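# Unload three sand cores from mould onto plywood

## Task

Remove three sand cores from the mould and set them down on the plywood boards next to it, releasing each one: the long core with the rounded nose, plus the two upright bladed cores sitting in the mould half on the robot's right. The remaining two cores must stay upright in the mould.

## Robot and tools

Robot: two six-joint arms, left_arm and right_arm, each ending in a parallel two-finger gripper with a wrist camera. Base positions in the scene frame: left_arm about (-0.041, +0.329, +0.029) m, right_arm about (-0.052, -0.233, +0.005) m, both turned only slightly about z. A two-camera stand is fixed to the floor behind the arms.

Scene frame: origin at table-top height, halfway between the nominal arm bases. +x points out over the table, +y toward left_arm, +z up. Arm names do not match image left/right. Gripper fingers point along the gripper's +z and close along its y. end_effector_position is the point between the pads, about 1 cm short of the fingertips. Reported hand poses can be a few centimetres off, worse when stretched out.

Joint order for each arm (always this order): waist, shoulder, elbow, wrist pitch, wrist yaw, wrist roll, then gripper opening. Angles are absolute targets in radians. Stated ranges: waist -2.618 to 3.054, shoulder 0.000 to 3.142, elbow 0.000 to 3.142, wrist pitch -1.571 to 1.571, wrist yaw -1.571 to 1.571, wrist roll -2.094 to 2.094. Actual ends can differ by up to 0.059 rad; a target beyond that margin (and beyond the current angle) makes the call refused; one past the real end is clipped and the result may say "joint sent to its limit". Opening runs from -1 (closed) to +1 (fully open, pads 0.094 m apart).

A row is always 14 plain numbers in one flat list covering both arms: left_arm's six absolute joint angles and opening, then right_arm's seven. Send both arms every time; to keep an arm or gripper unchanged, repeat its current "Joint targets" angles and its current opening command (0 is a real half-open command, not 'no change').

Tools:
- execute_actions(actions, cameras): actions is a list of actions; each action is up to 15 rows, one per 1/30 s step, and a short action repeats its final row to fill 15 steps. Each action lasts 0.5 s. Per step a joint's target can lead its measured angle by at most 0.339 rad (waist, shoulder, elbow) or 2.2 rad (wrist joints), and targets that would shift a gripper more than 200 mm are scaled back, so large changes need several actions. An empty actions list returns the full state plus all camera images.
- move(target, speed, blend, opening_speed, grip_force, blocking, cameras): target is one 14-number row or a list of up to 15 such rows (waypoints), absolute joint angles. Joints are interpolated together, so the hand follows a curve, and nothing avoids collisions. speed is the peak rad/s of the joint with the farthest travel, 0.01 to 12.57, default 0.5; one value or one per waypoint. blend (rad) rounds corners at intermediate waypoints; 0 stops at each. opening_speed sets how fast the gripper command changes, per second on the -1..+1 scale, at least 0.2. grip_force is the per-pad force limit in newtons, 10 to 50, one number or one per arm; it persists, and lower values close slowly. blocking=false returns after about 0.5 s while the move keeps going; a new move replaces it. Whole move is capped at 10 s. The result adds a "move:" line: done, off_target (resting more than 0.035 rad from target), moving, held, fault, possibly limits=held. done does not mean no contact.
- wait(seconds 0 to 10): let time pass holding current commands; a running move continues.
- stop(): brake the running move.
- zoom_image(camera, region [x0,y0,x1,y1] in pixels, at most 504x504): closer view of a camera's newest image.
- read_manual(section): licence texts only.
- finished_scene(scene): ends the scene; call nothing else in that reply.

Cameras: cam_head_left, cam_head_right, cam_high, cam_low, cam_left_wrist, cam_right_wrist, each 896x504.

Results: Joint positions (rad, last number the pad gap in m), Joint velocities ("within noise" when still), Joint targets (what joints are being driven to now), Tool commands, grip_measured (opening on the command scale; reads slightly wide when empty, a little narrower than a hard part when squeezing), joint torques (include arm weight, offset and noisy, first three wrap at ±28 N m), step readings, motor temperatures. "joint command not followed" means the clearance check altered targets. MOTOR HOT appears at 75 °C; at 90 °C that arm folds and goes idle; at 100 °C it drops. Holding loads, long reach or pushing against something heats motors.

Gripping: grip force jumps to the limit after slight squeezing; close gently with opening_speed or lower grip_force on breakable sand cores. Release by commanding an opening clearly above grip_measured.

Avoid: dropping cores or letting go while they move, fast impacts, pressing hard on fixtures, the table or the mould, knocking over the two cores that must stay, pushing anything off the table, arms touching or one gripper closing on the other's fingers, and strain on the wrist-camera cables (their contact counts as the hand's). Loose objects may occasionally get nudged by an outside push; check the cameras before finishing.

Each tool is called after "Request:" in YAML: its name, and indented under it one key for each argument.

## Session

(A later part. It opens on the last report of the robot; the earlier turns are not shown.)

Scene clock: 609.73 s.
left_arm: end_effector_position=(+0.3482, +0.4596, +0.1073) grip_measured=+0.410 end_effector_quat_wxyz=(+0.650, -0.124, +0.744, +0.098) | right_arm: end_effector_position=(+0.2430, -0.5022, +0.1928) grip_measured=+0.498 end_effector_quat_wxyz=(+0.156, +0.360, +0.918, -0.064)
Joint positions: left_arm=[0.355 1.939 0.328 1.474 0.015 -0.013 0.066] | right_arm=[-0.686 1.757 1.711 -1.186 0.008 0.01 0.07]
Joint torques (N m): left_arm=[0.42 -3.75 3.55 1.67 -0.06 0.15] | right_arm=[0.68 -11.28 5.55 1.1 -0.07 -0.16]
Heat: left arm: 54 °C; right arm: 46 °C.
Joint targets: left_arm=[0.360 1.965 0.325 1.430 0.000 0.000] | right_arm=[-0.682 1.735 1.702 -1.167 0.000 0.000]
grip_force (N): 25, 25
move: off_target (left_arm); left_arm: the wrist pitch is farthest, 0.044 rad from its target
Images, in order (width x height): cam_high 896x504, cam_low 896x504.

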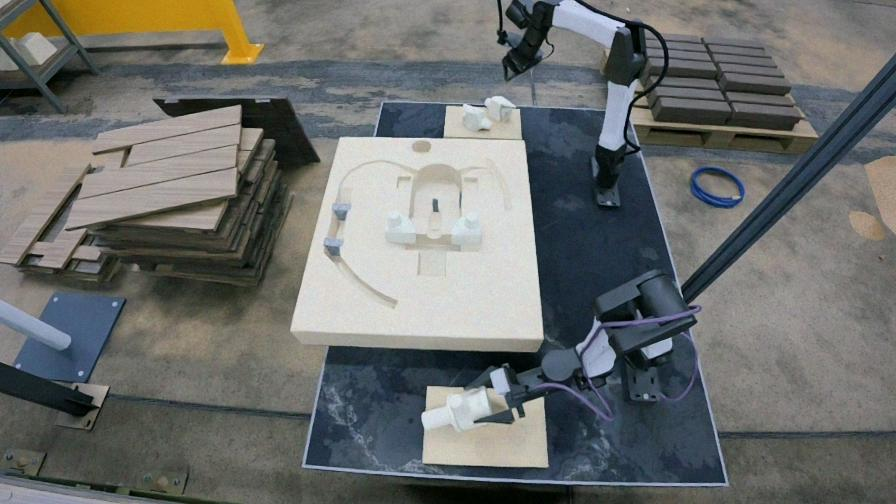

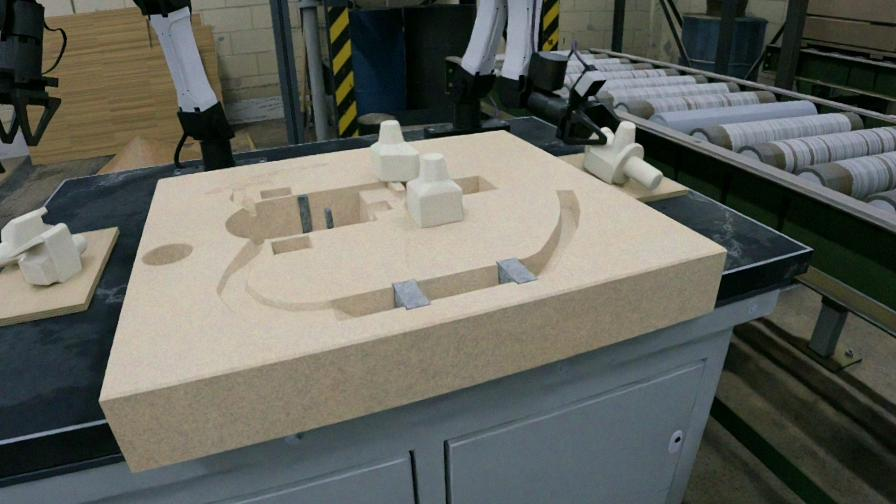

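Request:
move:
  target: [0.36,2.05,0.325,1.44,0,0,0.0,-0.682,1.735,1.702,-1.167,0,0,0.5]
  speed: 0.12
  grip_force: 18
  cameras: ["cam_high","cam_low"]

Request:
zoom_image:
  camera: "cam_low"
  region: [500, 20, 720, 220]

Scene clock: 614.63 s.
left_arm: end_effector_position=(+0.3465, +0.4597, +0.0902) grip_measured=+0.419 end_effector_quat_wxyz=(+0.638, -0.134, +0.753, +0.091) | right_arm: end_effector_position=(+0.2430, -0.5022, +0.1928) grip_measured=+0.498 end_effector_quat_wxyz=(+0.156, +0.360, +0.918, -0.064)
Joint positions: left_arm=[0.356 2 0.328 1.502 0.015 -0.032 0.067] | right_arm=[-0.686 1.757 1.711 -1.186 0.008 0.01 0.07]
Joint torques (N m): left_arm=[0.42 -1.87 3.12 1.46 -0.08 0.33] | right_arm=[0.75 -11.52 5.42 1.15 -0.11 -0.18]
Heat: left arm: 53 °C; right arm: 46 °C.
Joint targets: left_arm=[0.360 2.050 0.325 1.440 0.000 0.000] | right_arm=[-0.682 1.735 1.702 -1.167 0.000 0.000]
grip_force (N): 18, 18
move: off_target (left_arm); left_arm: the wrist pitch is farthest, 0.062 rad from its target
Images, in order (width x height): cam_high 896x504, cam_low 896x504.

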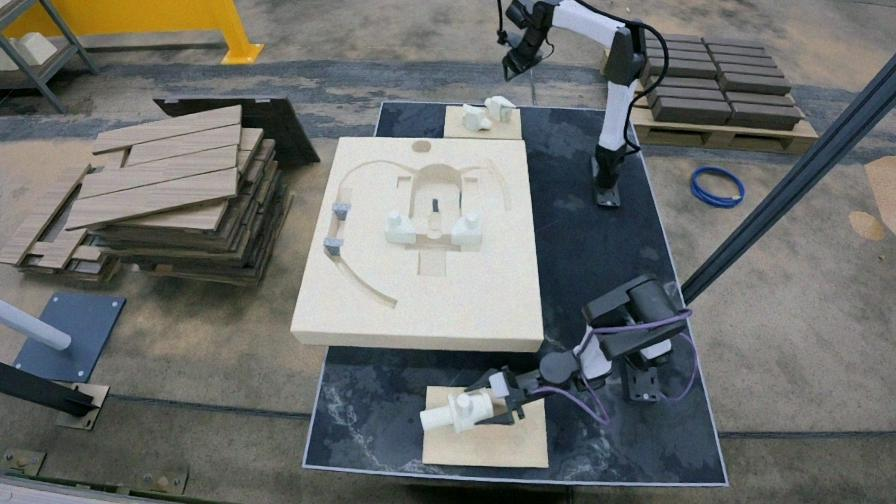

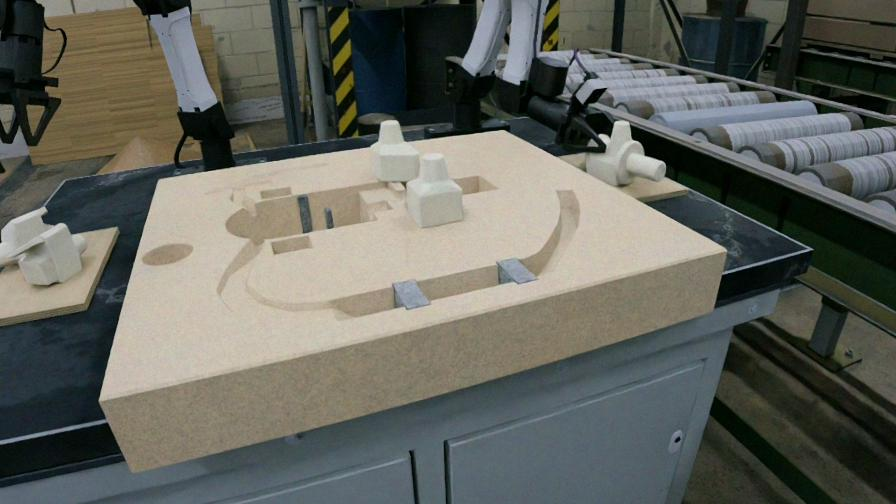

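Scaled by 2.291 from the camera's 896x504 image, which has a finer 1280x720 frame.

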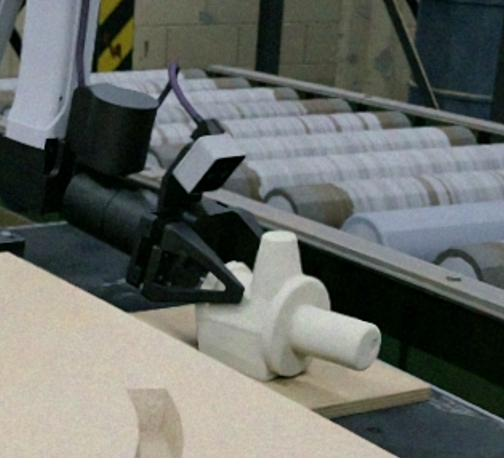

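Request:
move:
  target:
    - [0.36,2.03,0.325,1.44,0,0,0.0,-0.682,1.735,1.702,-1.167,0,0,0.5]
    - [0.36,2.03,0.325,1.44,0,0,1.0,-0.682,1.735,1.702,-1.167,0,0,0.5]
    - [0.355,1.72,0.333,1.19,0,0,1,-0.682,1.735,1.702,-1.167,0,0,0.5]
    - [0.3,1.0,0.5,0.0,0,0,1,-0.682,1.735,1.702,-1.167,0,0,0.5]
  speed: [0.2,0.3,0.3,0.6]
  opening_speed: 0.3
  blend: [0,0,0.05,0]
  cameras: ["all"]

Request:
zoom_image:
  camera: "cam_low"
  region: [500, 20, 720, 220]

Scene clock: 627.17 s.
left_arm: end_effector_position=(+0.2803, +0.4195, +0.1652) grip_measured=+0.999 end_effector_quat_wxyz=(+0.492, -0.125, +0.859, +0.061) | right_arm: end_effector_position=(+0.2430, -0.5022, +0.1928) grip_measured=+0.498 end_effector_quat_wxyz=(+0.156, +0.360, +0.918, -0.064)
Joint positions: left_arm=[0.305 1.008 0.469 0.007 0.012 -0.014 0.094] | right_arm=[-0.686 1.757 1.711 -1.186 0.008 0.01 0.07]
Joint torques (N m): left_arm=[-0.61 -2.95 11.26 1.93 -0.04 0.13] | right_arm=[0.72 -11.43 5.65 1.11 -0.12 -0.13]
Motor temperatures (°C): left_arm=[23 50 41 38 23 22 26] | right_arm=[25 46 36 34 21 24 22]
Heat: left arm: 50 °C; right arm: 46 °C.
Joint targets: left_arm=[0.300 1.000 0.500 0.000 0.000 0.000] | right_arm=[-0.682 1.735 1.702 -1.167 0.000 0.000]
grip_force (N): 18, 18
move: done; target 2's new numbers were sent with left_arm's wrist pitch 0.062 rad from that target

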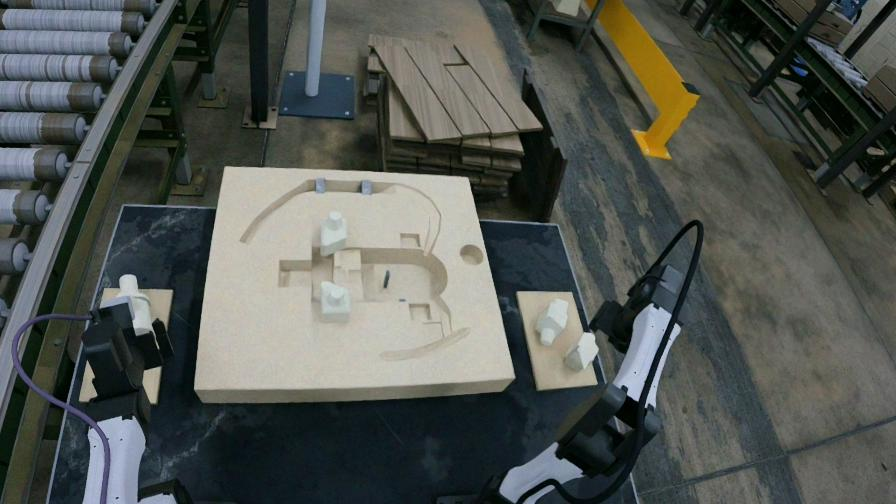

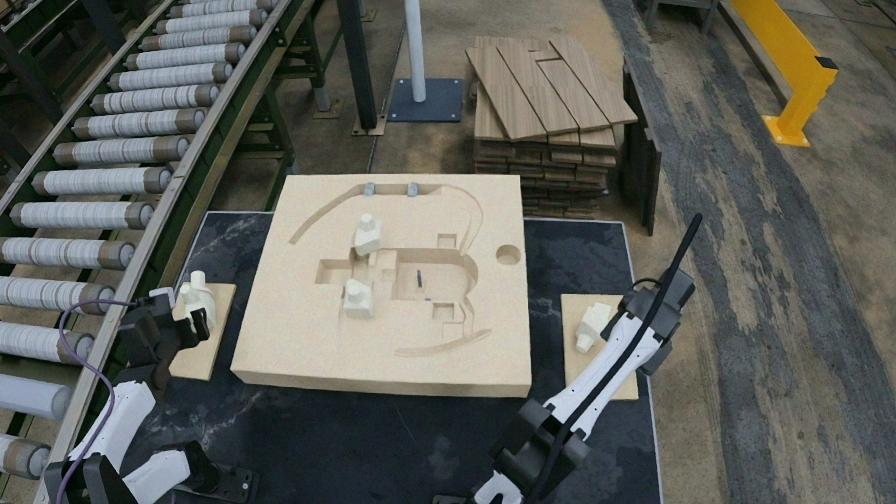

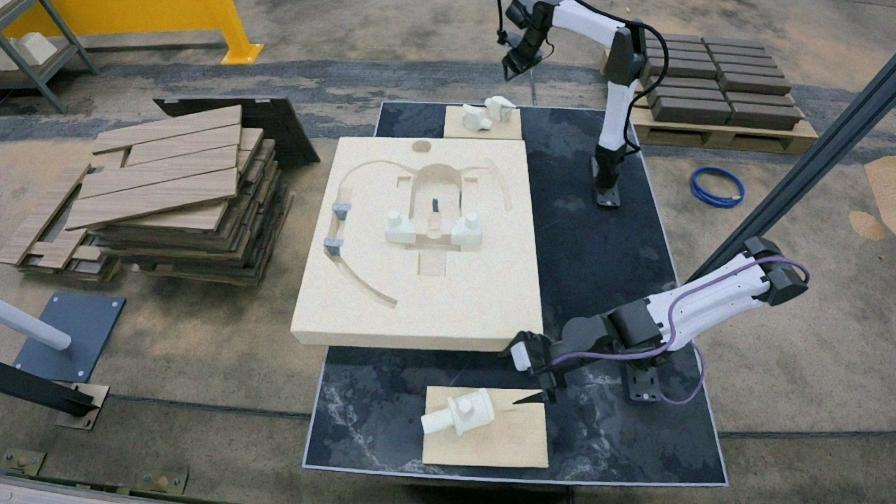

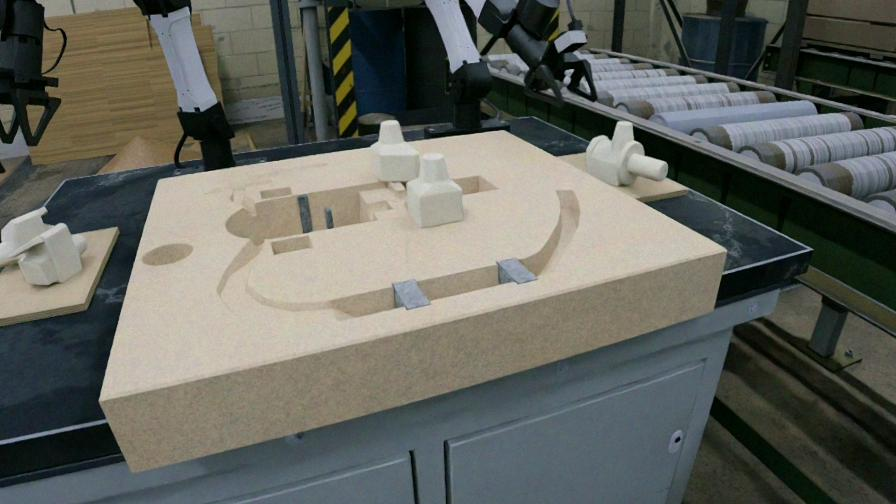

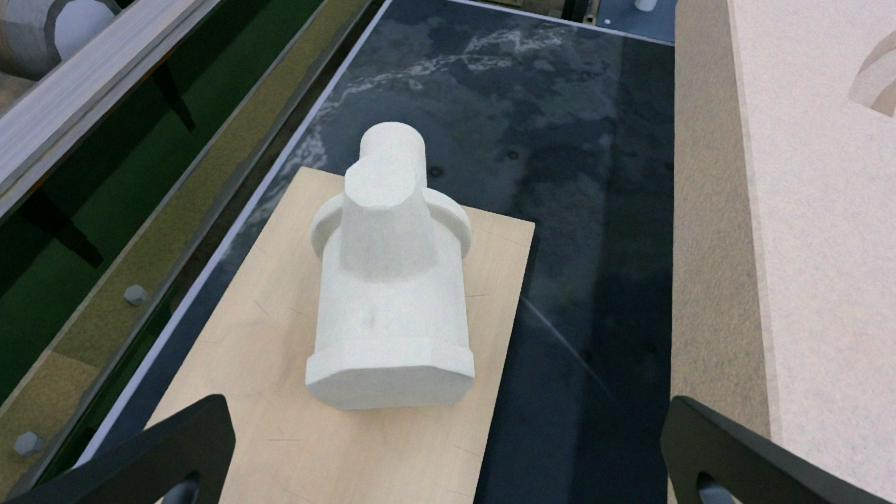

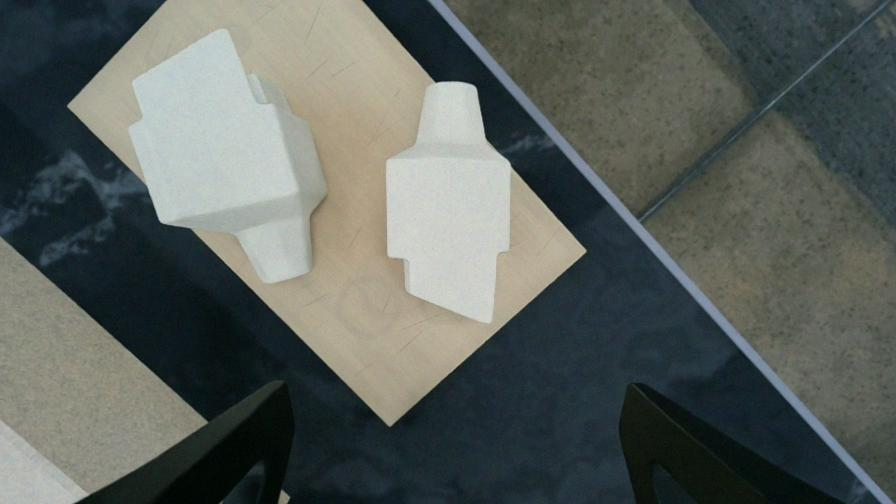

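Scaled by 2.291 from the camera's 896x504 image, which has a finer 1280x720 frame.

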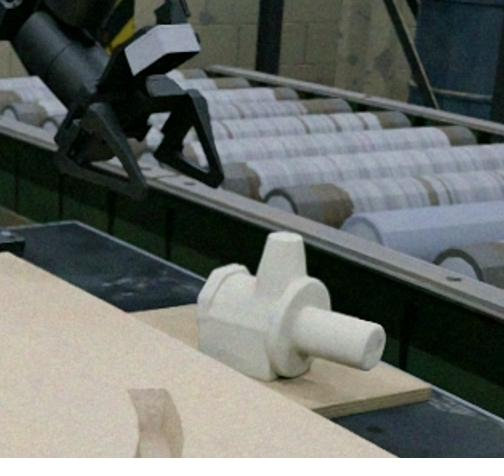

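Request:
finished_scene:
  scene: 1

The scene is finished: the task was done.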